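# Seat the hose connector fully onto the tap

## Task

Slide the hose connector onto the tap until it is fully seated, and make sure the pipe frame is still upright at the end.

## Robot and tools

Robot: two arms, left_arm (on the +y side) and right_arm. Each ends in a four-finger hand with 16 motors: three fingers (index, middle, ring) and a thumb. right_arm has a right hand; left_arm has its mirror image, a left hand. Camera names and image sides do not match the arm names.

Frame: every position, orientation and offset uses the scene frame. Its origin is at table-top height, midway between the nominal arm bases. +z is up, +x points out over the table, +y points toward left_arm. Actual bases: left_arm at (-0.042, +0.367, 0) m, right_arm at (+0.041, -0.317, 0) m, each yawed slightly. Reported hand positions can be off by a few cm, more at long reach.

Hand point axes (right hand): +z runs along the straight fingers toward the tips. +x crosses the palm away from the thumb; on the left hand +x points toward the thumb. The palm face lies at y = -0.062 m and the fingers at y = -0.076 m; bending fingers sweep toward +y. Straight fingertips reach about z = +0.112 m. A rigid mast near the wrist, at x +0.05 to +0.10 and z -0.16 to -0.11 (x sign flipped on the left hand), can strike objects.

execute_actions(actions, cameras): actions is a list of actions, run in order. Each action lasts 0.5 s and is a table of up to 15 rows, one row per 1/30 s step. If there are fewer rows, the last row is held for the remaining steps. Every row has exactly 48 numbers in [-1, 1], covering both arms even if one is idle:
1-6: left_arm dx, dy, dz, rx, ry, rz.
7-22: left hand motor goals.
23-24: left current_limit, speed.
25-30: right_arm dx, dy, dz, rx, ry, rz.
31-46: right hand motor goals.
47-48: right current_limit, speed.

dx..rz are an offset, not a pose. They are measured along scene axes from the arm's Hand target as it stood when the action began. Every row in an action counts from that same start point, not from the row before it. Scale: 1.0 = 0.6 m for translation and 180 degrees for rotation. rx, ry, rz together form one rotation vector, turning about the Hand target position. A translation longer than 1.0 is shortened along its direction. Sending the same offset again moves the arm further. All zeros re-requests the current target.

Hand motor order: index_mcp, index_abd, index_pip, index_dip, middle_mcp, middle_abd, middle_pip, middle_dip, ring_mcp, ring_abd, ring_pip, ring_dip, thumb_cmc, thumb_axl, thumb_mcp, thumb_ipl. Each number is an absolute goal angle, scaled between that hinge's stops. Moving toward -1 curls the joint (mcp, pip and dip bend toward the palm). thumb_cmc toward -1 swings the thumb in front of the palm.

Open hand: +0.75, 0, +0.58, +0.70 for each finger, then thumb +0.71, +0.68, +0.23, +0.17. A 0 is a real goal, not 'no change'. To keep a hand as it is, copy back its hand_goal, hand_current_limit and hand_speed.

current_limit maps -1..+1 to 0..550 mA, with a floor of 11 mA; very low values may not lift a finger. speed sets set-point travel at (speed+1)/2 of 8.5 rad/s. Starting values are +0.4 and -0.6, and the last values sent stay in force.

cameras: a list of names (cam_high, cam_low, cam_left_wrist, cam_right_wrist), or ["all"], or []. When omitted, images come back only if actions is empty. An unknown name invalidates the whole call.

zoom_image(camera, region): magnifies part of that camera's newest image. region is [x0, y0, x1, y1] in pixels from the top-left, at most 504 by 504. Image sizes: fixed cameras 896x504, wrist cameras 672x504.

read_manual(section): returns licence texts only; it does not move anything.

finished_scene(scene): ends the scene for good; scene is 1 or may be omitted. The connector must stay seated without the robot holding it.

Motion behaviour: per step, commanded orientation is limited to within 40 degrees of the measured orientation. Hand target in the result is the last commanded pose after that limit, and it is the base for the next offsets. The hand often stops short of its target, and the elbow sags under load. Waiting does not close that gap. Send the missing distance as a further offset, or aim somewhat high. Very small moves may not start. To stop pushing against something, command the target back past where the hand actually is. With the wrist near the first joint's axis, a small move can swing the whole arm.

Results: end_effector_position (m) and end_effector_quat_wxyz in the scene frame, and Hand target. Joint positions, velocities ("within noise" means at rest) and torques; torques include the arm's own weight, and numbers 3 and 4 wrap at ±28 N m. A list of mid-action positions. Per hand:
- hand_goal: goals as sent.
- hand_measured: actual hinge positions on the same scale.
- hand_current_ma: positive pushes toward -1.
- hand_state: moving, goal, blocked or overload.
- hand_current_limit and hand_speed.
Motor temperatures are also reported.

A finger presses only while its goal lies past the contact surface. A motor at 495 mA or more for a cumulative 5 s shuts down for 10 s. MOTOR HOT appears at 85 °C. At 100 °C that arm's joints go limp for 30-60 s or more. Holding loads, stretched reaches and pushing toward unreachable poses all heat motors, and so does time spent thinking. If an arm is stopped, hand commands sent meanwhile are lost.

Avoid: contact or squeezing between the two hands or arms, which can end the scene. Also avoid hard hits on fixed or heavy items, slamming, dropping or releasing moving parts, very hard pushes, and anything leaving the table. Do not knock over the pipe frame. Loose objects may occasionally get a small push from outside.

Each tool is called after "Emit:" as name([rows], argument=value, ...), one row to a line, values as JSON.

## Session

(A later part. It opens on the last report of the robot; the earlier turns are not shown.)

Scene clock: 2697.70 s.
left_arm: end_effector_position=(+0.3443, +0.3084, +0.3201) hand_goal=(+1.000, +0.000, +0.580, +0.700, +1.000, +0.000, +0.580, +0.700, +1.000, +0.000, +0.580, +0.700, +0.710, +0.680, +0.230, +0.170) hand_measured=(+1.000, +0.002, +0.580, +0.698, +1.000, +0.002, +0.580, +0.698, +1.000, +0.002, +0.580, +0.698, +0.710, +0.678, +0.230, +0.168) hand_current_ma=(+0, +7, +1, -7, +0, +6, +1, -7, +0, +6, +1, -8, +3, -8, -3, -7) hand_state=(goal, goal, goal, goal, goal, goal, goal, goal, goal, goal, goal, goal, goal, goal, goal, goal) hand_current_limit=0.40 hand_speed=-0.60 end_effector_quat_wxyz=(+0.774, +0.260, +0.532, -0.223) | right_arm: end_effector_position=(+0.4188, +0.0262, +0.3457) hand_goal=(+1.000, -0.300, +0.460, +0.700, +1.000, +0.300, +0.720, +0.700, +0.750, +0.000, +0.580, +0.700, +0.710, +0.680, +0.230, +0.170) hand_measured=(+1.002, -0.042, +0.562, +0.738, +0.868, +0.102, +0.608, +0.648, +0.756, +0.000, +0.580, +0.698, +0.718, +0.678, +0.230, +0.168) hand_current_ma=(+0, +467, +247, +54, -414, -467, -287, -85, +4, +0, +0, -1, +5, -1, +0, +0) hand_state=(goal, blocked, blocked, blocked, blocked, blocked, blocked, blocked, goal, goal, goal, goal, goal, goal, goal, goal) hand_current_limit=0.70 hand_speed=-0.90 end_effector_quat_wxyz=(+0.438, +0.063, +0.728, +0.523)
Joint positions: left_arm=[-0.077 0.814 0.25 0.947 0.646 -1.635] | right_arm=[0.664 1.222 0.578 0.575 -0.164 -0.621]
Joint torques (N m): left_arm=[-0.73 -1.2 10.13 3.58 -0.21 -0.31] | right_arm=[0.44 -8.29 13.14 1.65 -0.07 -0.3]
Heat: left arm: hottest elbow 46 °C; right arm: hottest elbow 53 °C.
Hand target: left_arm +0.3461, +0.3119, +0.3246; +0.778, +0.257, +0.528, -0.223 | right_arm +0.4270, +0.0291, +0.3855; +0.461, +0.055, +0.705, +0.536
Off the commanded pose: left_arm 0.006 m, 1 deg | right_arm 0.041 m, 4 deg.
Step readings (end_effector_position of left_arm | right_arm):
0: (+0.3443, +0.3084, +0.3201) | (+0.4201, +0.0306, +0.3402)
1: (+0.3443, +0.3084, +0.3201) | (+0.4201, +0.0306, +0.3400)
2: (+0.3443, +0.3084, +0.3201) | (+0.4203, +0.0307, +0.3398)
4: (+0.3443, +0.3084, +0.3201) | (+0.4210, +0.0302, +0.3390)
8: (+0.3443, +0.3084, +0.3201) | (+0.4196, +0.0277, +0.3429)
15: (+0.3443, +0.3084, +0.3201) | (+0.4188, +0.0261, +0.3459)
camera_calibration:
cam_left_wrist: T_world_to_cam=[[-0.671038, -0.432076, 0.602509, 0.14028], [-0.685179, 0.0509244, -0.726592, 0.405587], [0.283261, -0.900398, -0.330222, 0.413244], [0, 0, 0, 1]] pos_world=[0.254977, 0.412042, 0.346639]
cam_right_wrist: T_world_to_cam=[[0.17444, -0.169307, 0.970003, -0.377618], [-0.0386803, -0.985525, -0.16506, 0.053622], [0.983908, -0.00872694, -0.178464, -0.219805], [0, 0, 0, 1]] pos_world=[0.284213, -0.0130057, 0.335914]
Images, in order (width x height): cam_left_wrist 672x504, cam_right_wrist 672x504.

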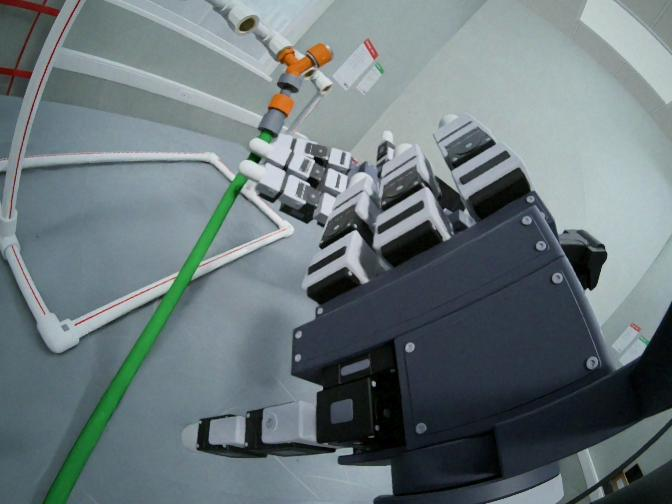

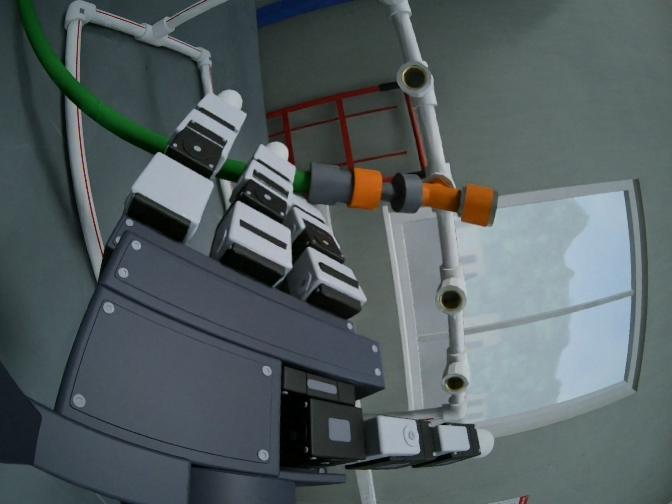

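Emit:
execute_actions([
  [[0,0,0,0,0,0,1,0,0.58,0.7,1,0,0.58,0.7,1,0,0.58,0.7,0.71,0.68,0.23,0.17,0.4,-0.6,-0.002,-0.008,0.02,0,0,0,1,-0.3,0.46,0.7,1,0.3,0.72,0.7,0.75,0,0.58,0.7,0.71,0.68,0.23,0.17,0.7,-0.9]],
  [[0,0,0,0,0,0,1,0,0.58,0.7,1,0,0.58,0.7,1,0,0.58,0.7,0.71,0.68,0.23,0.17,0.4,-0.6,-0.001,-0.008,0.02,0,0,0,1,-0.3,0.46,0.7,1,0.3,0.72,0.7,0.75,0,0.58,0.7,0.71,0.68,0.23,0.17,0.7,-0.9]],
], cameras=["cam_right_wrist","cam_left_wrist"])

Emit:
zoom_image(camera="cam_right_wrist", region=[300, 130, 440, 230])

Emit:
zoom_image(camera="cam_left_wrist", region=[240, 70, 310, 150])

Scene clock: 2718.87 s.
left_arm: end_effector_position=(+0.3443, +0.3084, +0.3201) hand_goal=(+1.000, +0.000, +0.580, +0.700, +1.000, +0.000, +0.580, +0.700, +1.000, +0.000, +0.580, +0.700, +0.710, +0.680, +0.230, +0.170) hand_measured=(+1.000, +0.002, +0.580, +0.698, +1.000, +0.002, +0.580, +0.698, +1.000, +0.002, +0.580, +0.698, +0.710, +0.678, +0.230, +0.168) hand_current_ma=(+0, +7, +1, -7, +0, +6, +1, -7, +0, +6, +1, -8, +3, -8, -3, -7) hand_state=(goal, goal, goal, goal, goal, goal, goal, goal, goal, goal, goal, goal, goal, goal, goal, goal) hand_current_limit=0.40 hand_speed=-0.60 end_effector_quat_wxyz=(+0.774, +0.260, +0.532, -0.223) | right_arm: end_effector_position=(+0.4184, +0.0196, +0.3596) hand_goal=(+1.000, -0.300, +0.460, +0.700, +1.000, +0.300, +0.720, +0.700, +0.750, +0.000, +0.580, +0.700, +0.710, +0.680, +0.230, +0.170) hand_measured=(+1.002, -0.044, +0.562, +0.746, +0.868, +0.102, +0.608, +0.648, +0.756, +0.000, +0.580, +0.698, +0.718, +0.678, +0.230, +0.168) hand_current_ma=(+0, +468, +247, +70, -414, -467, -287, -85, +4, +0, +0, -1, +5, -1, +0, +0) hand_state=(goal, blocked, blocked, blocked, blocked, blocked, blocked, blocked, goal, goal, goal, goal, goal, goal, goal, goal) hand_current_limit=0.70 hand_speed=-0.90 end_effector_quat_wxyz=(+0.431, +0.064, +0.735, +0.520)
Joint positions: left_arm=[-0.077 0.814 0.25 0.947 0.646 -1.635] | right_arm=[0.646 1.166 0.596 0.48 -0.185 -0.621]
Joint torques (N m): left_arm=[-0.79 -1.14 10.14 3.58 -0.21 -0.31] | right_arm=[0.5 -9 13.91 1.94 0 -0.35]
Heat: left arm: hottest elbow 46 °C; right arm: hottest elbow 50 °C.
Hand target: left_arm +0.3461, +0.3119, +0.3246; +0.778, +0.257, +0.528, -0.223 | right_arm +0.4252, +0.0195, +0.4094; +0.461, +0.055, +0.705, +0.536
Off the commanded pose: left_arm 0.006 m, 1 deg | right_arm 0.050 m, 5 deg.
Step readings (end_effector_position of left_arm | right_arm):
0: (+0.3443, +0.3084, +0.3201) | (+0.4188, +0.0262, +0.3457)
1: (+0.3443, +0.3084, +0.3201) | (+0.4188, +0.0262, +0.3458)
2: (+0.3443, +0.3084, +0.3201) | (+0.4191, +0.0262, +0.3458)
4: (+0.3443, +0.3084, +0.3201) | (+0.4195, +0.0256, +0.3466)
8: (+0.3443, +0.3084, +0.3201) | (+0.4184, +0.0235, +0.3519)
15: (+0.3443, +0.3084, +0.3201) | (+0.4187, +0.0228, +0.3538)
16: (+0.3443, +0.3084, +0.3201) | (+0.4187, +0.0229, +0.3538)
17: (+0.3443, +0.3084, +0.3201) | (+0.4189, +0.0228, +0.3539)
19: (+0.3443, +0.3084, +0.3201) | (+0.4192, +0.0223, +0.3544)
23: (+0.3443, +0.3084, +0.3201) | (+0.4183, +0.0203, +0.3579)
30: (+0.3443, +0.3084, +0.3201) | (+0.4184, +0.0196, +0.3598)
camera_calibration:
cam_left_wrist: T_world_to_cam=[[-0.671038, -0.432076, 0.602509, 0.14028], [-0.685179, 0.0509244, -0.726592, 0.405587], [0.283261, -0.900398, -0.330222, 0.413244], [0, 0, 0, 1]] pos_world=[0.254977, 0.412042, 0.346639]
cam_right_wrist: T_world_to_cam=[[0.192307, -0.158465, 0.968456, -0.399375], [-0.0378425, -0.98734, -0.15404, 0.0451162], [0.980605, -0.0070259, -0.195869, -0.209482], [0, 0, 0, 1]] pos_world=[0.283929, -0.0202136, 0.352696]
Images, in order (width x height): cam_left_wrist 672x504, cam_right_wrist 672x504.

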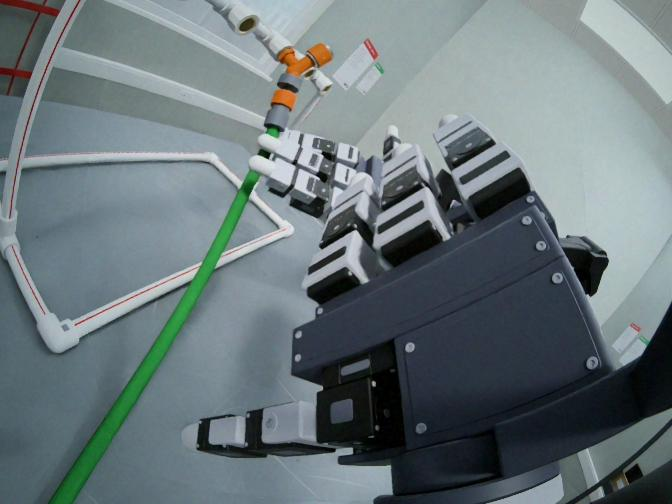

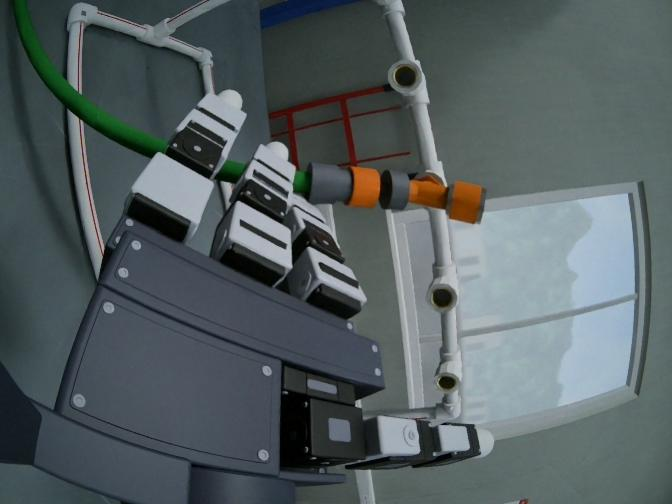

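Scaled by 3.600 from the camera's 672x504 image, which has a finer 960x720 frame.

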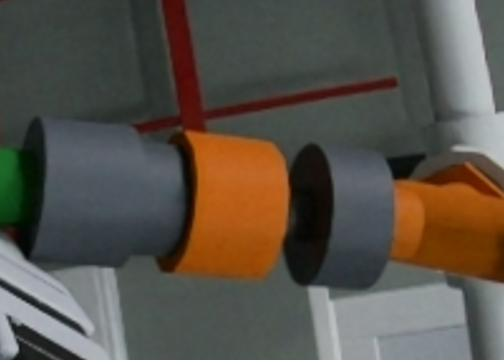

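Scaled by 6.300 from the camera's 672x504 image, which has a finer 960x720 frame.

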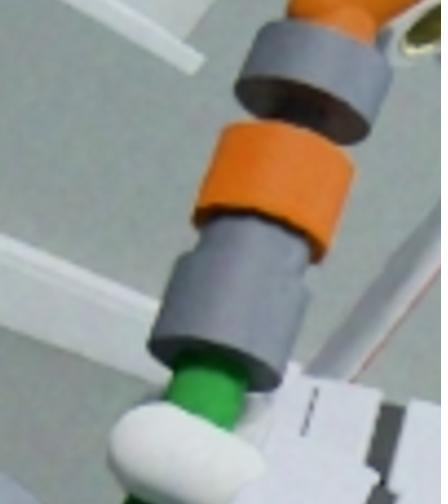

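Emit:
execute_actions([
  [[0,0,0,0,0,0,1,0,0.58,0.7,1,0,0.58,0.7,1,0,0.58,0.7,0.71,0.68,0.23,0.17,0.4,-0.6,0.005,-0.002,0.016,0,0,0,1,-0.3,0.46,0.7,1,0.3,0.72,0.7,0.75,0,0.58,0.7,0.71,0.68,0.23,0.17,0.7,-0.9]],
  [[0,0,0,0,0,0,1,0,0.58,0.7,1,0,0.58,0.7,1,0,0.58,0.7,0.71,0.68,0.23,0.17,0.4,-0.6,0.005,-0.002,0.016,0,0,0,1,-0.3,0.46,0.7,1,0.3,0.72,0.7,0.75,0,0.58,0.7,0.71,0.68,0.23,0.17,0.7,-0.9]],
], cameras=["cam_right_wrist","cam_left_wrist","cam_low"])

Emit:
zoom_image(camera="cam_right_wrist", region=[300, 130, 440, 230])

Emit:
zoom_image(camera="cam_left_wrist", region=[240, 70, 310, 150])

Scene clock: 2735.20 s.
left_arm: end_effector_position=(+0.3443, +0.3084, +0.3201) hand_goal=(+1.000, +0.000, +0.580, +0.700, +1.000, +0.000, +0.580, +0.700, +1.000, +0.000, +0.580, +0.700, +0.710, +0.680, +0.230, +0.170) hand_measured=(+1.000, +0.002, +0.580, +0.698, +1.000, +0.002, +0.580, +0.698, +1.000, +0.002, +0.580, +0.698, +0.710, +0.678, +0.230, +0.168) hand_current_ma=(+0, +7, +1, -7, +0, +6, +1, -7, +0, +6, +1, -8, +3, -8, -3, -7) hand_state=(goal, goal, goal, goal, goal, goal, goal, goal, goal, goal, goal, goal, goal, goal, goal, goal) hand_current_limit=0.40 hand_speed=-0.60 end_effector_quat_wxyz=(+0.774, +0.260, +0.532, -0.223) | right_arm: end_effector_position=(+0.4233, +0.0200, +0.3646) hand_goal=(+1.000, -0.300, +0.460, +0.700, +1.000, +0.300, +0.720, +0.700, +0.750, +0.000, +0.580, +0.700, +0.710, +0.680, +0.230, +0.170) hand_measured=(+1.002, -0.046, +0.562, +0.746, +0.868, +0.102, +0.608, +0.648, +0.756, +0.000, +0.580, +0.698, +0.718, +0.678, +0.230, +0.168) hand_current_ma=(+0, +468, +247, +72, -414, -467, -287, -85, +4, +0, +0, -1, +5, -1, +0, +0) hand_state=(goal, blocked, blocked, blocked, blocked, blocked, blocked, blocked, goal, goal, goal, goal, goal, goal, goal, goal) hand_current_limit=0.70 hand_speed=-0.90 end_effector_quat_wxyz=(+0.421, +0.065, +0.744, +0.515)
Joint positions: left_arm=[-0.077 0.814 0.25 0.947 0.646 -1.635] | right_arm=[0.636 1.153 0.622 0.412 -0.203 -0.621]
Joint torques (N m): left_arm=[-0.73 -1.2 10.14 3.58 -0.21 -0.31] | right_arm=[-0.03 -9.17 14.93 2.28 0.1 -0.31]
Heat: left arm: hottest elbow 46 °C; right arm: hottest elbow 50 °C.
Hand target: left_arm +0.3461, +0.3119, +0.3246; +0.778, +0.257, +0.528, -0.223 | right_arm +0.4312, +0.0171, +0.4286; +0.461, +0.055, +0.705, +0.536
Off the commanded pose: left_arm 0.006 m, 1 deg | right_arm 0.065 m, 7 deg.
Step readings (end_effector_position of left_arm | right_arm):
0: (+0.3443, +0.3084, +0.3201) | (+0.4184, +0.0196, +0.3596)
1: (+0.3443, +0.3084, +0.3201) | (+0.4184, +0.0196, +0.3596)
2: (+0.3443, +0.3084, +0.3201) | (+0.4186, +0.0198, +0.3600)
4: (+0.3443, +0.3084, +0.3201) | (+0.4197, +0.0198, +0.3607)
8: (+0.3443, +0.3084, +0.3201) | (+0.4208, +0.0196, +0.3623)
15: (+0.3443, +0.3084, +0.3201) | (+0.4212, +0.0198, +0.3625)
16: (+0.3443, +0.3084, +0.3201) | (+0.4212, +0.0198, +0.3626)
17: (+0.3443, +0.3084, +0.3201) | (+0.4214, +0.0199, +0.3628)
19: (+0.3443, +0.3084, +0.3201) | (+0.4221, +0.0198, +0.3636)
23: (+0.3443, +0.3084, +0.3201) | (+0.4228, +0.0198, +0.3642)
30: (+0.3443, +0.3084, +0.3201) | (+0.4232, +0.0199, +0.3647)
camera_calibration:
cam_left_wrist: T_world_to_cam=[[-0.671038, -0.432076, 0.602509, 0.14028], [-0.685179, 0.0509244, -0.726592, 0.405587], [0.283261, -0.900398, -0.330222, 0.413244], [0, 0, 0, 1]] pos_world=[0.254977, 0.412042, 0.346639]
cam_right_wrist: T_world_to_cam=[[0.216945, -0.143087, 0.96564, -0.414732], [-0.0343605, -0.989705, -0.138934, 0.0395349], [0.975579, -0.00303879, -0.219629, -0.202468], [0, 0, 0, 1]] pos_world=[0.288856, -0.0208303, 0.361507]
Images, in order (width x height): cam_low 896x504, cam_left_wrist 672x504, cam_right_wrist 672x504.

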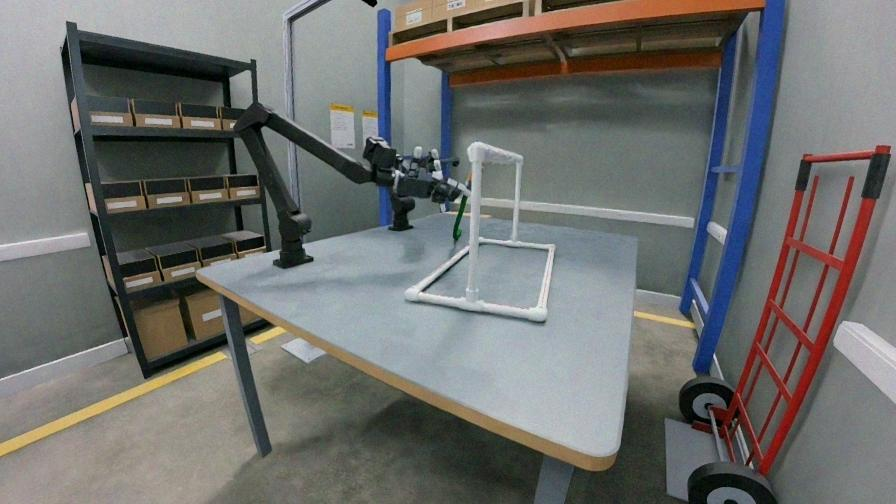

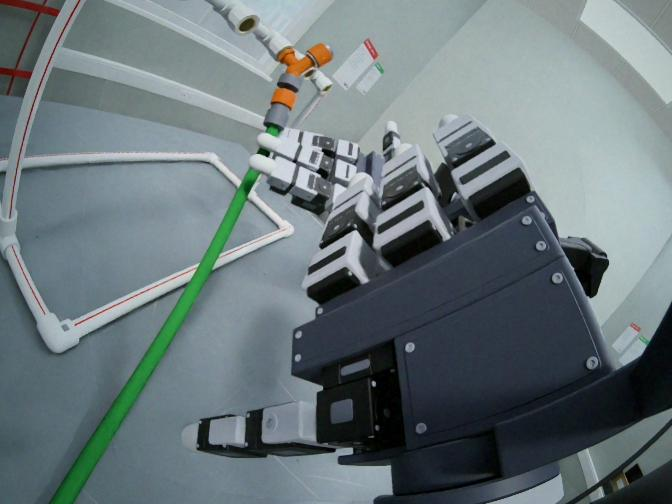

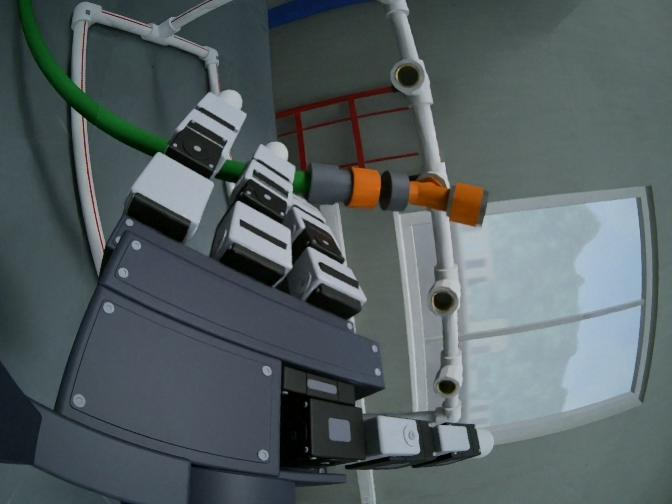

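Scaled by 3.600 from the camera's 672x504 image, which has a finer 960x720 frame.

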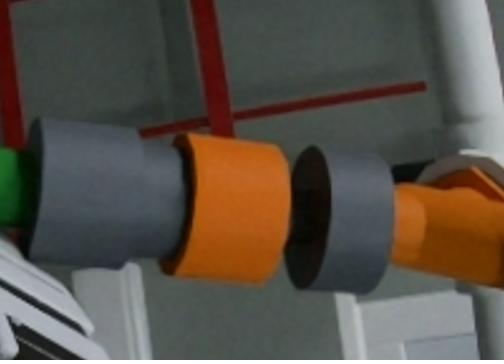

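Scaled by 6.300 from the camera's 672x504 image, which has a finer 960x720 frame.

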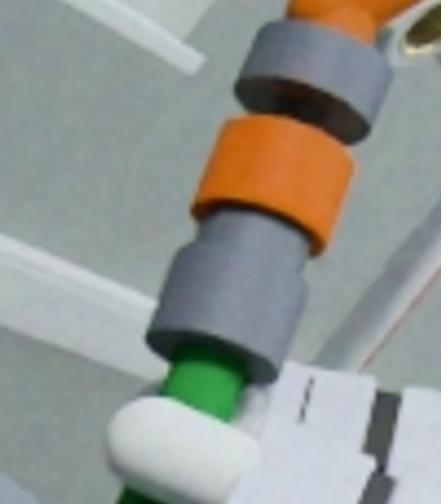

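Emit:
execute_actions([
  [[0,0,0,0,0,0,1,0,0.58,0.7,1,0,0.58,0.7,1,0,0.58,0.7,0.71,0.68,0.23,0.17,0.4,-0.6,0.003,-0.004,0.025,0,-0.008,0,1,-0.3,0.46,0.7,1,0.3,0.72,0.7,0.75,0,0.58,0.7,0.71,0.68,0.23,0.17,0.7,-0.9]],
  [[0,0,0,0,0,0,1,0,0.58,0.7,1,0,0.58,0.7,1,0,0.58,0.7,0.71,0.68,0.23,0.17,0.4,-0.6,0.003,-0.004,0.025,0,-0.008,0,1,-0.3,0.46,0.7,1,0.3,0.72,0.7,0.75,0,0.58,0.7,0.71,0.68,0.23,0.17,0.7,-0.9]],
], cameras=["cam_right_wrist","cam_left_wrist"])

Emit:
zoom_image(camera="cam_right_wrist", region=[300, 130, 440, 230])

Emit:
zoom_image(camera="cam_left_wrist", region=[240, 70, 310, 150])

Scene clock: 2756.43 s.
left_arm: end_effector_position=(+0.3443, +0.3084, +0.3201) hand_goal=(+1.000, +0.000, +0.580, +0.700, +1.000, +0.000, +0.580, +0.700, +1.000, +0.000, +0.580, +0.700, +0.710, +0.680, +0.230, +0.170) hand_measured=(+1.000, +0.002, +0.580, +0.698, +1.000, +0.002, +0.580, +0.698, +1.000, +0.002, +0.580, +0.698, +0.710, +0.678, +0.230, +0.168) hand_current_ma=(+0, +7, +1, -7, +0, +6, +1, -7, +0, +6, +1, -8, +3, -8, -3, -7) hand_state=(goal, goal, goal, goal, goal, goal, goal, goal, goal, goal, goal, goal, goal, goal, goal, goal) hand_current_limit=0.40 hand_speed=-0.60 end_effector_quat_wxyz=(+0.774, +0.260, +0.532, -0.223) | right_arm: end_effector_position=(+0.4276, +0.0168, +0.3692) hand_goal=(+1.000, -0.300, +0.460, +0.700, +1.000, +0.300, +0.720, +0.700, +0.750, +0.000, +0.580, +0.700, +0.710, +0.680, +0.230, +0.170) hand_measured=(+1.002, -0.050, +0.562, +0.746, +0.868, +0.102, +0.608, +0.648, +0.756, +0.000, +0.580, +0.698, +0.718, +0.678, +0.230, +0.168) hand_current_ma=(+0, +468, +247, +74, -414, -467, -287, -85, +4, +0, +0, -1, +5, -1, +0, +0) hand_state=(goal, blocked, blocked, blocked, blocked, blocked, blocked, blocked, goal, goal, goal, goal, goal, goal, goal, goal) hand_current_limit=0.70 hand_speed=-0.90 end_effector_quat_wxyz=(+0.413, +0.065, +0.749, +0.513)
Joint positions: left_arm=[-0.077 0.814 0.25 0.947 0.646 -1.635] | right_arm=[0.618 1.142 0.64 0.367 -0.227 -0.621]
Joint torques (N m): left_arm=[-0.73 -1.2 10.13 3.58 -0.21 -0.31] | right_arm=[-0.56 -10.58 17.13 2.84 0.23 -0.61]
Heat: left arm: hottest elbow 46 °C; right arm: hottest elbow 52 °C.
Hand target: left_arm +0.3461, +0.3119, +0.3246; +0.778, +0.257, +0.528, -0.223 | right_arm +0.4348, +0.0123, +0.4587; +0.479, +0.042, +0.693, +0.537
Off the commanded pose: left_arm 0.006 m, 1 deg | right_arm 0.090 m, 11 deg.
Step readings (end_effector_position of left_arm | right_arm):
0: (+0.3443, +0.3084, +0.3201) | (+0.4233, +0.0200, +0.3646)
1: (+0.3443, +0.3084, +0.3201) | (+0.4233, +0.0198, +0.3646)
2: (+0.3443, +0.3084, +0.3201) | (+0.4234, +0.0199, +0.3651)
4: (+0.3443, +0.3084, +0.3201) | (+0.4240, +0.0195, +0.3661)
8: (+0.3443, +0.3084, +0.3201) | (+0.4245, +0.0190, +0.3667)
15: (+0.3443, +0.3084, +0.3201) | (+0.4248, +0.0191, +0.3669)
16: (+0.3443, +0.3084, +0.3201) | (+0.4248, +0.0192, +0.3671)
17: (+0.3443, +0.3084, +0.3201) | (+0.4250, +0.0191, +0.3673)
19: (+0.3443, +0.3084, +0.3201) | (+0.4255, +0.0186, +0.3682)
23: (+0.3443, +0.3084, +0.3201) | (+0.4262, +0.0180, +0.3690)
30: (+0.3443, +0.3084, +0.3201) | (+0.4276, +0.0168, +0.3692)
camera_calibration:
cam_left_wrist: T_world_to_cam=[[-0.671038, -0.432076, 0.602509, 0.14028], [-0.685179, 0.0509244, -0.726592, 0.405587], [0.283261, -0.900398, -0.330222, 0.413244], [0, 0, 0, 1]] pos_world=[0.254977, 0.412042, 0.346639]
cam_right_wrist: T_world_to_cam=[[0.232822, -0.135149, 0.963083, -0.426557], [-0.0305669, -0.990825, -0.131652, 0.0328621], [0.972039, 0.00121306, -0.234817, -0.198716], [0, 0, 0, 1]] pos_world=[0.293476, -0.0248469, 0.368474]
Images, in order (width x height): cam_left_wrist 672x504, cam_right_wrist 672x504.

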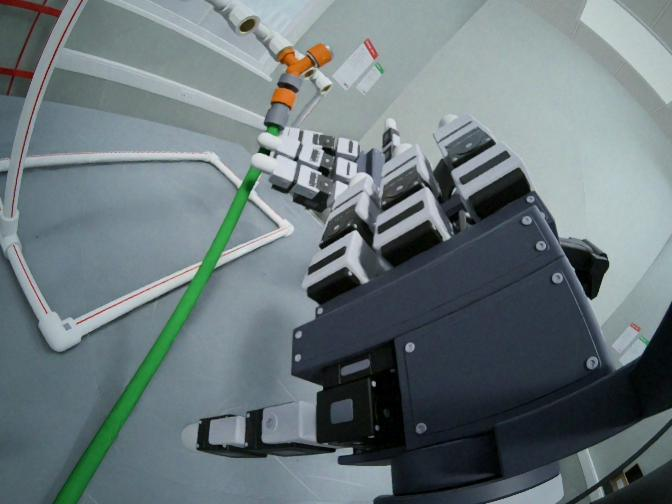

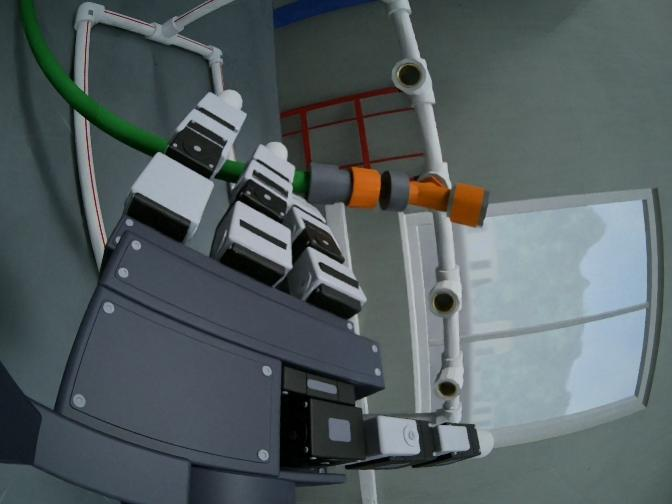

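Scaled by 3.600 from the camera's 672x504 image, which has a finer 960x720 frame.

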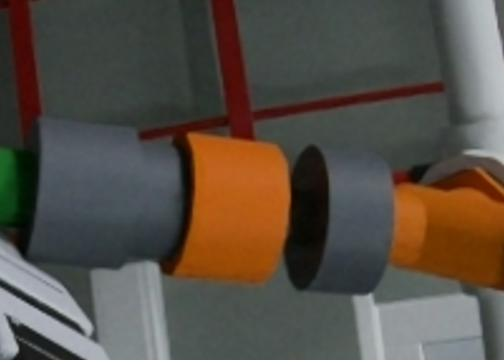

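Scaled by 6.300 from the camera's 672x504 image, which has a finer 960x720 frame.

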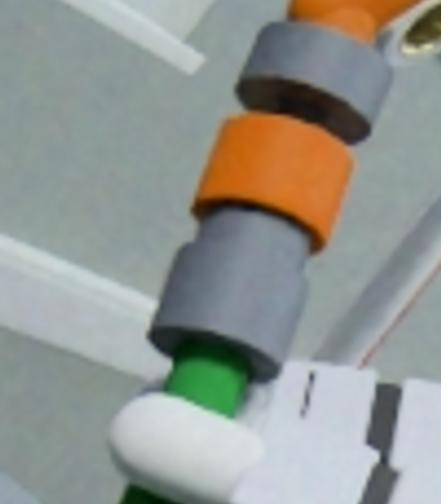

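Emit:
execute_actions([
  [[0,0,0,0,0,0,1,0,0.58,0.7,1,0,0.58,0.7,1,0,0.58,0.7,0.71,0.68,0.23,0.17,0.4,-0.6,0,-0.003,0.01,0,-0.03,0,1,-0.3,0.46,0.7,1,0.3,0.72,0.7,0.75,0,0.58,0.7,0.71,0.68,0.23,0.17,0.75,-0.9]],
  [[0,0,0,0,0,0,1,0,0.58,0.7,1,0,0.58,0.7,1,0,0.58,0.7,0.71,0.68,0.23,0.17,0.4,-0.6,0,-0.003,0.01,0,-0.03,0,1,-0.3,0.46,0.7,1,0.3,0.72,0.7,0.75,0,0.58,0.7,0.71,0.68,0.23,0.17,0.75,-0.9]],
], cameras=["cam_right_wrist","cam_left_wrist"])

Emit:
zoom_image(camera="cam_right_wrist", region=[300, 130, 440, 230])

Emit:
zoom_image(camera="cam_left_wrist", region=[240, 70, 310, 150])

Scene clock: 2786.73 s.
left_arm: end_effector_position=(+0.3443, +0.3084, +0.3201) hand_goal=(+1.000, +0.000, +0.580, +0.700, +1.000, +0.000, +0.580, +0.700, +1.000, +0.000, +0.580, +0.700, +0.710, +0.680, +0.230, +0.170) hand_measured=(+1.000, +0.002, +0.580, +0.698, +1.000, +0.002, +0.580, +0.698, +1.000, +0.002, +0.580, +0.698, +0.710, +0.678, +0.230, +0.168) hand_current_ma=(+0, +7, +1, -7, +0, +6, +1, -7, +0, +6, +1, -8, +3, -8, -3, -7) hand_state=(goal, goal, goal, goal, goal, goal, goal, goal, goal, goal, goal, goal, goal, goal, goal, goal) hand_current_limit=0.40 hand_speed=-0.60 end_effector_quat_wxyz=(+0.774, +0.260, +0.532, -0.223) | right_arm: end_effector_position=(+0.4335, +0.0107, +0.3757) hand_goal=(+1.000, -0.300, +0.460, +0.700, +1.000, +0.300, +0.720, +0.700, +0.750, +0.000, +0.580, +0.700, +0.710, +0.680, +0.230, +0.170) hand_measured=(+1.002, -0.098, +0.590, +0.766, +0.868, +0.086, +0.608, +0.648, +0.756, +0.000, +0.580, +0.698, +0.718, +0.678, +0.230, +0.168) hand_current_ma=(+1, +481, +368, +129, -414, -481, -287, -85, +4, +0, +0, -1, +5, -1, +0, +0) hand_state=(goal, blocked, blocked, blocked, blocked, blocked, blocked, blocked, goal, goal, goal, goal, goal, goal, goal, goal) hand_current_limit=0.75 hand_speed=-0.90 end_effector_quat_wxyz=(+0.459, +0.030, +0.725, +0.513)
Joint positions: left_arm=[-0.077 0.814 0.25 0.947 0.646 -1.635] | right_arm=[0.578 1.186 0.64 0.492 -0.262 -0.702]
Joint torques (N m): left_arm=[-0.73 -1.2 10.13 3.6 -0.21 -0.31] | right_arm=[0.09 -9.93 16.46 5.59 0.05 -0.79]
Motor temperatures (°C): left_arm=[26 28 46 25 25 25] | right_arm=[28 34 55 27 25 24]
Heat: left arm: hottest elbow 46 °C; right arm: hottest elbow 55 °C.
Hand target: left_arm +0.3461, +0.3119, +0.3246; +0.778, +0.257, +0.528, -0.223 | right_arm +0.4348, +0.0087, +0.4706; +0.542, -0.009, +0.645, +0.539
Off the commanded pose: left_arm 0.006 m, 1 deg | right_arm 0.095 m, 14 deg.
Step readings (end_effector_position of left_arm | right_arm):
0: (+0.3443, +0.3084, +0.3201) | (+0.4276, +0.0168, +0.3692)
1: (+0.3443, +0.3084, +0.3201) | (+0.4275, +0.0169, +0.3692)
2: (+0.3443, +0.3084, +0.3201) | (+0.4274, +0.0168, +0.3691)
4: (+0.3443, +0.3084, +0.3201) | (+0.4270, +0.0165, +0.3698)
8: (+0.3443, +0.3084, +0.3201) | (+0.4288, +0.0144, +0.3702)
15: (+0.3443, +0.3084, +0.3201) | (+0.4329, +0.0111, +0.3693)
16: (+0.3443, +0.3084, +0.3201) | (+0.4330, +0.0109, +0.3695)
17: (+0.3443, +0.3084, +0.3201) | (+0.4327, +0.0111, +0.3702)
19: (+0.3443, +0.3084, +0.3201) | (+0.4333, +0.0112, +0.3709)
23: (+0.3443, +0.3084, +0.3201) | (+0.4341, +0.0111, +0.3730)
30: (+0.3443, +0.3084, +0.3201) | (+0.4335, +0.0106, +0.3757)
camera_calibration:
cam_left_wrist: T_world_to_cam=[[-0.671038, -0.432076, 0.602509, 0.14028], [-0.685179, 0.0509244, -0.726592, 0.405587], [0.283261, -0.900398, -0.330222, 0.413244], [0, 0, 0, 1]] pos_world=[0.254977, 0.412042, 0.346639]
cam_right_wrist: T_world_to_cam=[[0.111599, -0.125203, 0.985835, -0.391125], [-0.0119785, -0.992129, -0.124647, 0.0172114], [0.993681, 0.00210155, -0.11222, -0.258389], [0, 0, 0, 1]] pos_world=[0.300611, -0.0313511, 0.358733]
Images, in order (width x height): cam_left_wrist 672x504, cam_right_wrist 672x504.

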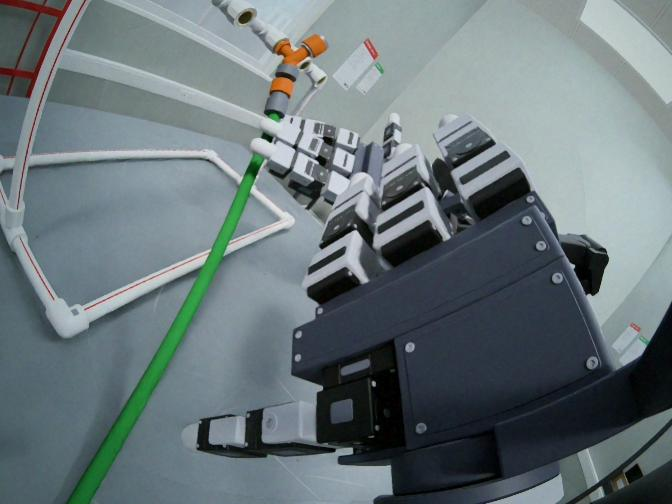

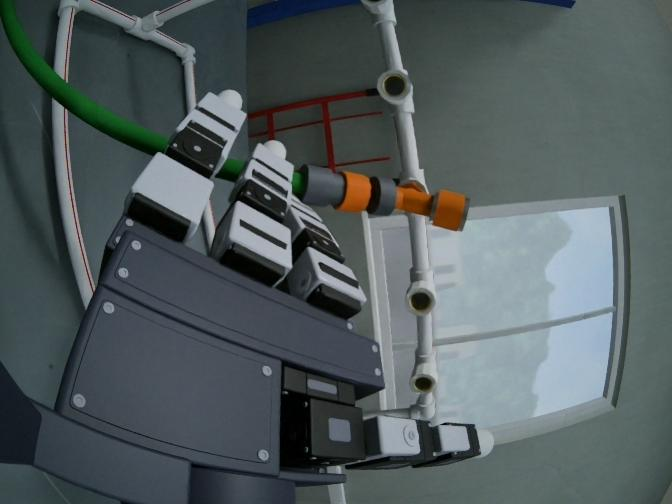

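Scaled by 3.600 from the camera's 672x504 image, which has a finer 960x720 frame.

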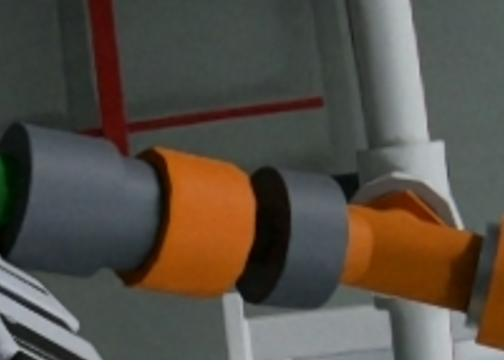

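Scaled by 6.300 from the camera's 672x504 image, which has a finer 960x720 frame.

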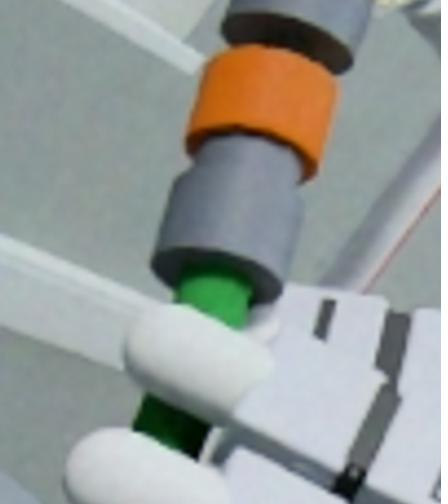

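Emit:
execute_actions([
  [[0,0,0.05,0.03,-0.012,0.01,1,0,0.58,0.7,1,0,0.58,0.7,1,0,0.58,0.7,0.71,0.68,0.23,0.17,0.4,-0.6,0,0.003,-0.01,0,0.03,0,1,-0.3,0.46,0.7,1,0.3,0.72,0.7,0.75,0,0.58,0.7,0.71,0.68,0.23,0.17,0.75,-0.9]],
  [[0.0347,-0.01,0.0783,0.0835,-0.035,0.0297,1,0,0.58,0.7,1,0,0.58,0.7,1,0,0.58,0.7,0.71,0.68,0.23,0.17,0.4,-0.6,0,0.003,-0.02,0,0.03,0,1,-0.3,0.46,0.7,1,0.3,0.72,0.7,0.75,0,0.58,0.7,0.71,0.68,0.23,0.17,0.75,-0.9]],
  [[0.0347,-0.01,0.0783,0.0835,-0.035,0.0297,1,0,0.58,0.7,1,0,0.58,0.7,1,0,0.58,0.7,0.71,0.68,0.23,0.17,0.4,-0.6,0,0,-0.02,0,0,0,1,-0.3,0.46,0.7,1,0.3,0.72,0.7,0.75,0,0.58,0.7,0.71,0.68,0.23,0.17,0.7,-0.9]],
  [[0.0347,-0.01,0.0783,0.0835,-0.035,0.0297,1,0,0.58,0.7,1,0,0.58,0.7,1,0,0.58,0.7,0.71,0.68,0.23,0.17,0.4,-0.6,0,0,0,0,0,0,1,-0.3,0.46,0.7,1,0.3,0.72,0.7,0.75,0,0.58,0.7,0.71,0.68,0.23,0.17,0.7,-0.9]],
], cameras=["all"])

Scene clock: 2878.87 s.
left_arm: end_effector_position=(+0.4051, +0.2988, +0.4576) hand_goal=(+1.000, +0.000, +0.580, +0.700, +1.000, +0.000, +0.580, +0.700, +1.000, +0.000, +0.580, +0.700, +0.710, +0.680, +0.230, +0.170) hand_measured=(+1.000, +0.002, +0.580, +0.698, +1.000, +0.002, +0.580, +0.698, +1.000, +0.002, +0.580, +0.698, +0.716, +0.678, +0.230, +0.168) hand_current_ma=(+0, +7, +1, -7, +0, +6, +1, -7, +0, +6, +1, -8, +21, -8, -3, -7) hand_state=(goal, goal, goal, goal, goal, goal, goal, goal, goal, goal, goal, goal, goal, goal, goal, goal) hand_current_limit=0.40 hand_speed=-0.60 end_effector_quat_wxyz=(+0.689, +0.515, +0.480, +0.175) | right_arm: end_effector_position=(+0.4363, +0.0077, +0.3709) hand_goal=(+1.000, -0.300, +0.460, +0.700, +1.000, +0.300, +0.720, +0.700, +0.750, +0.000, +0.580, +0.700, +0.710, +0.680, +0.230, +0.170) hand_measured=(+1.002, -0.098, +0.590, +0.766, +0.868, +0.084, +0.608, +0.648, +0.758, +0.000, +0.580, +0.698, +0.718, +0.678, +0.230, +0.168) hand_current_ma=(+0, +467, +368, +129, -414, -467, -287, -85, +4, +0, +0, -1, +5, -1, +0, +0) hand_state=(goal, blocked, blocked, blocked, blocked, blocked, blocked, blocked, goal, goal, goal, goal, goal, goal, goal, goal) hand_current_limit=0.70 hand_speed=-0.90 end_effector_quat_wxyz=(+0.434, +0.062, +0.743, +0.505)
Joint positions: left_arm=[-0.119 0.838 0.665 0.184 0.476 -0.507] | right_arm=[0.588 1.152 0.642 0.394 -0.23 -0.653]
Joint torques (N m): left_arm=[-2.61 -3.43 16.95 2.81 -0.21 -0.02] | right_arm=[1.49 -9.11 14.68 3.96 0.09 -0.24]
Motor temperatures (°C): left_arm=[26 28 46 25 25 25] | right_arm=[28 34 61 29 25 25]
Heat: left arm: hottest elbow 46 °C; right arm: hottest elbow 61 °C.
Hand target: left_arm +0.4085, +0.2939, +0.4957; +0.700, +0.514, +0.458, +0.189 | right_arm +0.4349, +0.0123, +0.4405; +0.479, +0.042, +0.693, +0.537
Off the commanded pose: left_arm 0.038 m, 3 deg | right_arm 0.070 m, 9 deg.
Step readings (end_effector_position of left_arm | right_arm):
0: (+0.3443, +0.3084, +0.3201) | (+0.4335, +0.0107, +0.3757)
1: (+0.3443, +0.3083, +0.3201) | (+0.4335, +0.0107, +0.3757)
2: (+0.3443, +0.3081, +0.3194) | (+0.4336, +0.0107, +0.3757)
4: (+0.3441, +0.3080, +0.3160) | (+0.4342, +0.0106, +0.3748)
8: (+0.3404, +0.3086, +0.3166) | (+0.4366, +0.0103, +0.3702)
15: (+0.3387, +0.3093, +0.3161) | (+0.4382, +0.0096, +0.3683)
16: (+0.3390, +0.3094, +0.3161) | (+0.4383, +0.0096, +0.3681)
17: (+0.3399, +0.3096, +0.3172) | (+0.4388, +0.0093, +0.3675)
19: (+0.3436, +0.3102, +0.3244) | (+0.4386, +0.0090, +0.3686)
23: (+0.3515, +0.3109, +0.3510) | (+0.4366, +0.0080, +0.3706)
30: (+0.3587, +0.3113, +0.3682) | (+0.4363, +0.0077, +0.3709)
31: (+0.3592, +0.3111, +0.3680) | (+0.4363, +0.0077, +0.3709)
32: (+0.3601, +0.3109, +0.3686) | (+0.4364, +0.0076, +0.3709)
34: (+0.3643, +0.3098, +0.3738) | (+0.4364, +0.0076, +0.3709)
38: (+0.3741, +0.3080, +0.3954) | (+0.4363, +0.0077, +0.3709)
45: (+0.3797, +0.3068, +0.4156) | (+0.4363, +0.0077, +0.3709)
46: (+0.3804, +0.3066, +0.4158) | (+0.4363, +0.0077, +0.3709)
47: (+0.3817, +0.3068, +0.4167) | (+0.4363, +0.0077, +0.3709)
49: (+0.3874, +0.3065, +0.4212) | (+0.4363, +0.0077, +0.3709)
53: (+0.3986, +0.3041, +0.4402) | (+0.4363, +0.0077, +0.3709)
60: (+0.4021, +0.3013, +0.4611) | (+0.4363, +0.0077, +0.3709)
camera_calibration:
cam_left_wrist: T_world_to_cam=[[-0.543354, -0.814554, -0.203147, 0.525319], [-0.53041, 0.520663, -0.669011, 0.318171], [0.650717, -0.255758, -0.714952, 0.267387], [0, 0, 0, 1]] pos_world=[0.280202, 0.330627, 0.510746]
cam_right_wrist: T_world_to_cam=[[0.19349, -0.128829, 0.972607, -0.417921], [-0.0493324, -0.991365, -0.121499, 0.0288101], [0.979861, -0.0244721, -0.198174, -0.223633], [0, 0, 0, 1]] pos_world=[0.301414, -0.0307518, 0.365655]

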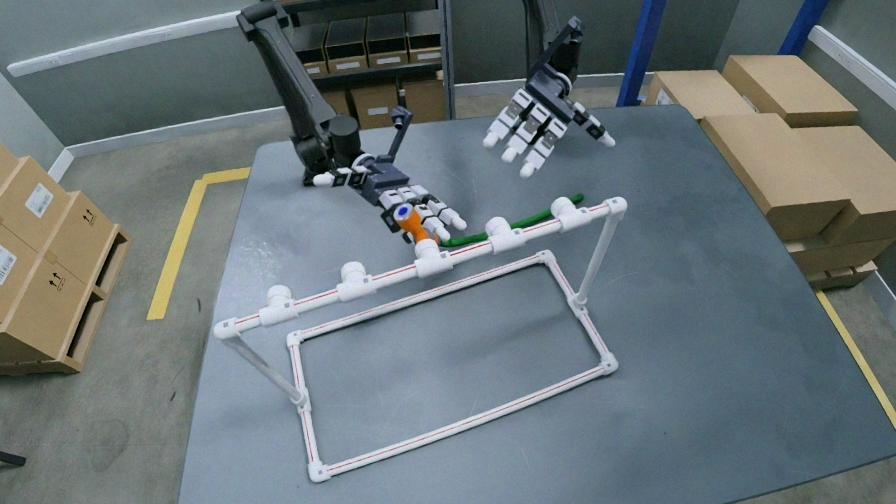

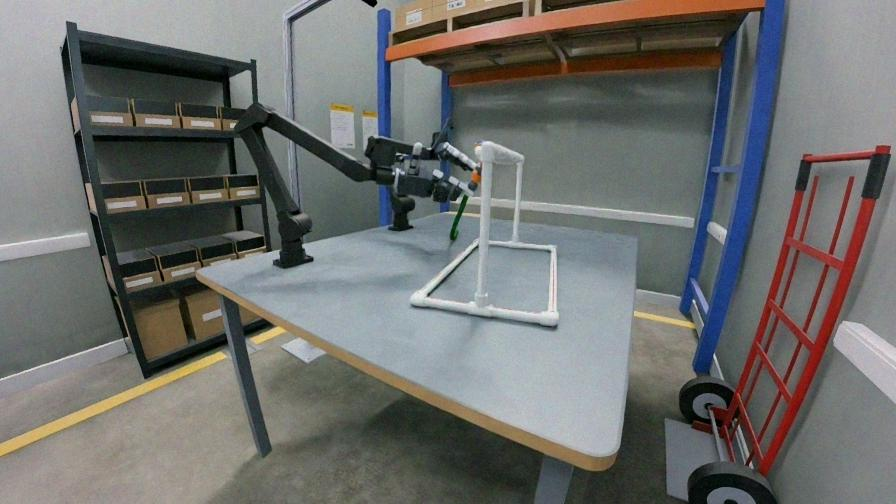

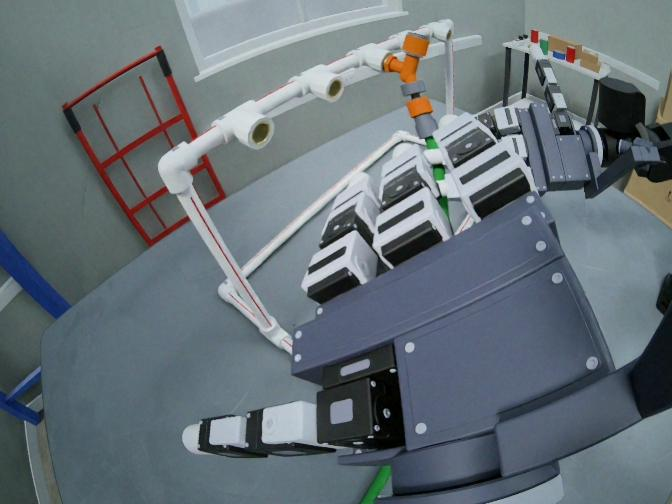

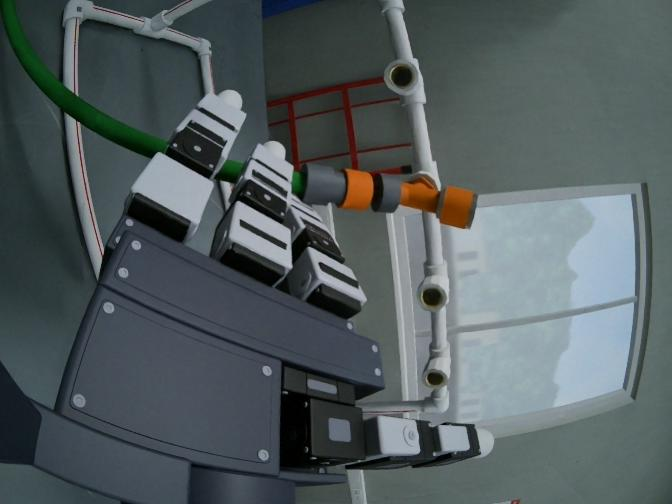

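Emit:
zoom_image(camera="cam_low", region=[390, 120, 590, 340])

Emit:
zoom_image(camera="cam_left_wrist", region=[370, 20, 470, 180])

Emit:
zoom_image(camera="cam_right_wrist", region=[290, 130, 430, 230])

Scaled by 2.291 from the camera's 896x504 image, which has a finer 1280x720 frame.

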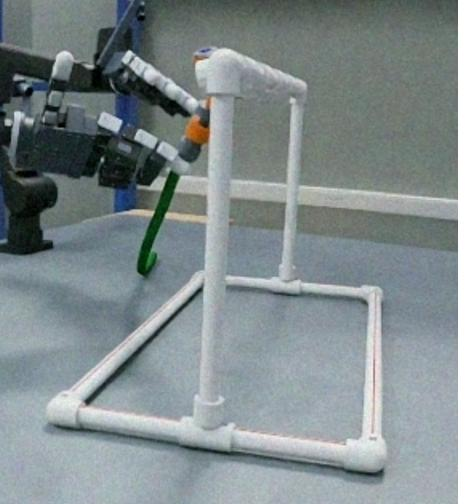

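Scaled by 3.150 from the camera's 672x504 image, which has a finer 960x720 frame.

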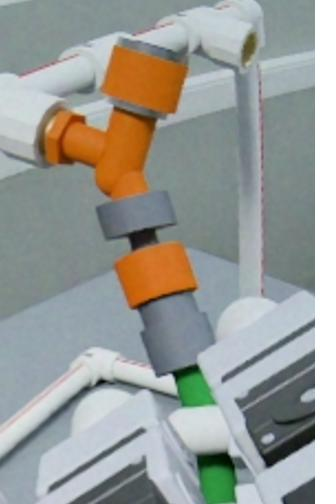

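Scaled by 3.600 from the camera's 672x504 image, which has a finer 960x720 frame.

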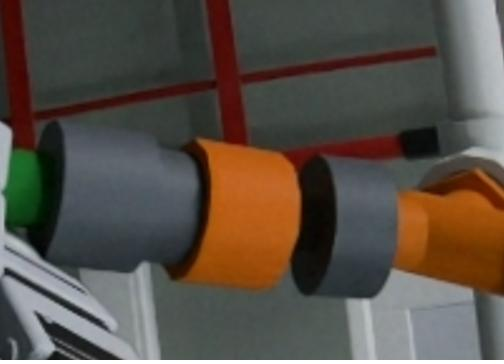

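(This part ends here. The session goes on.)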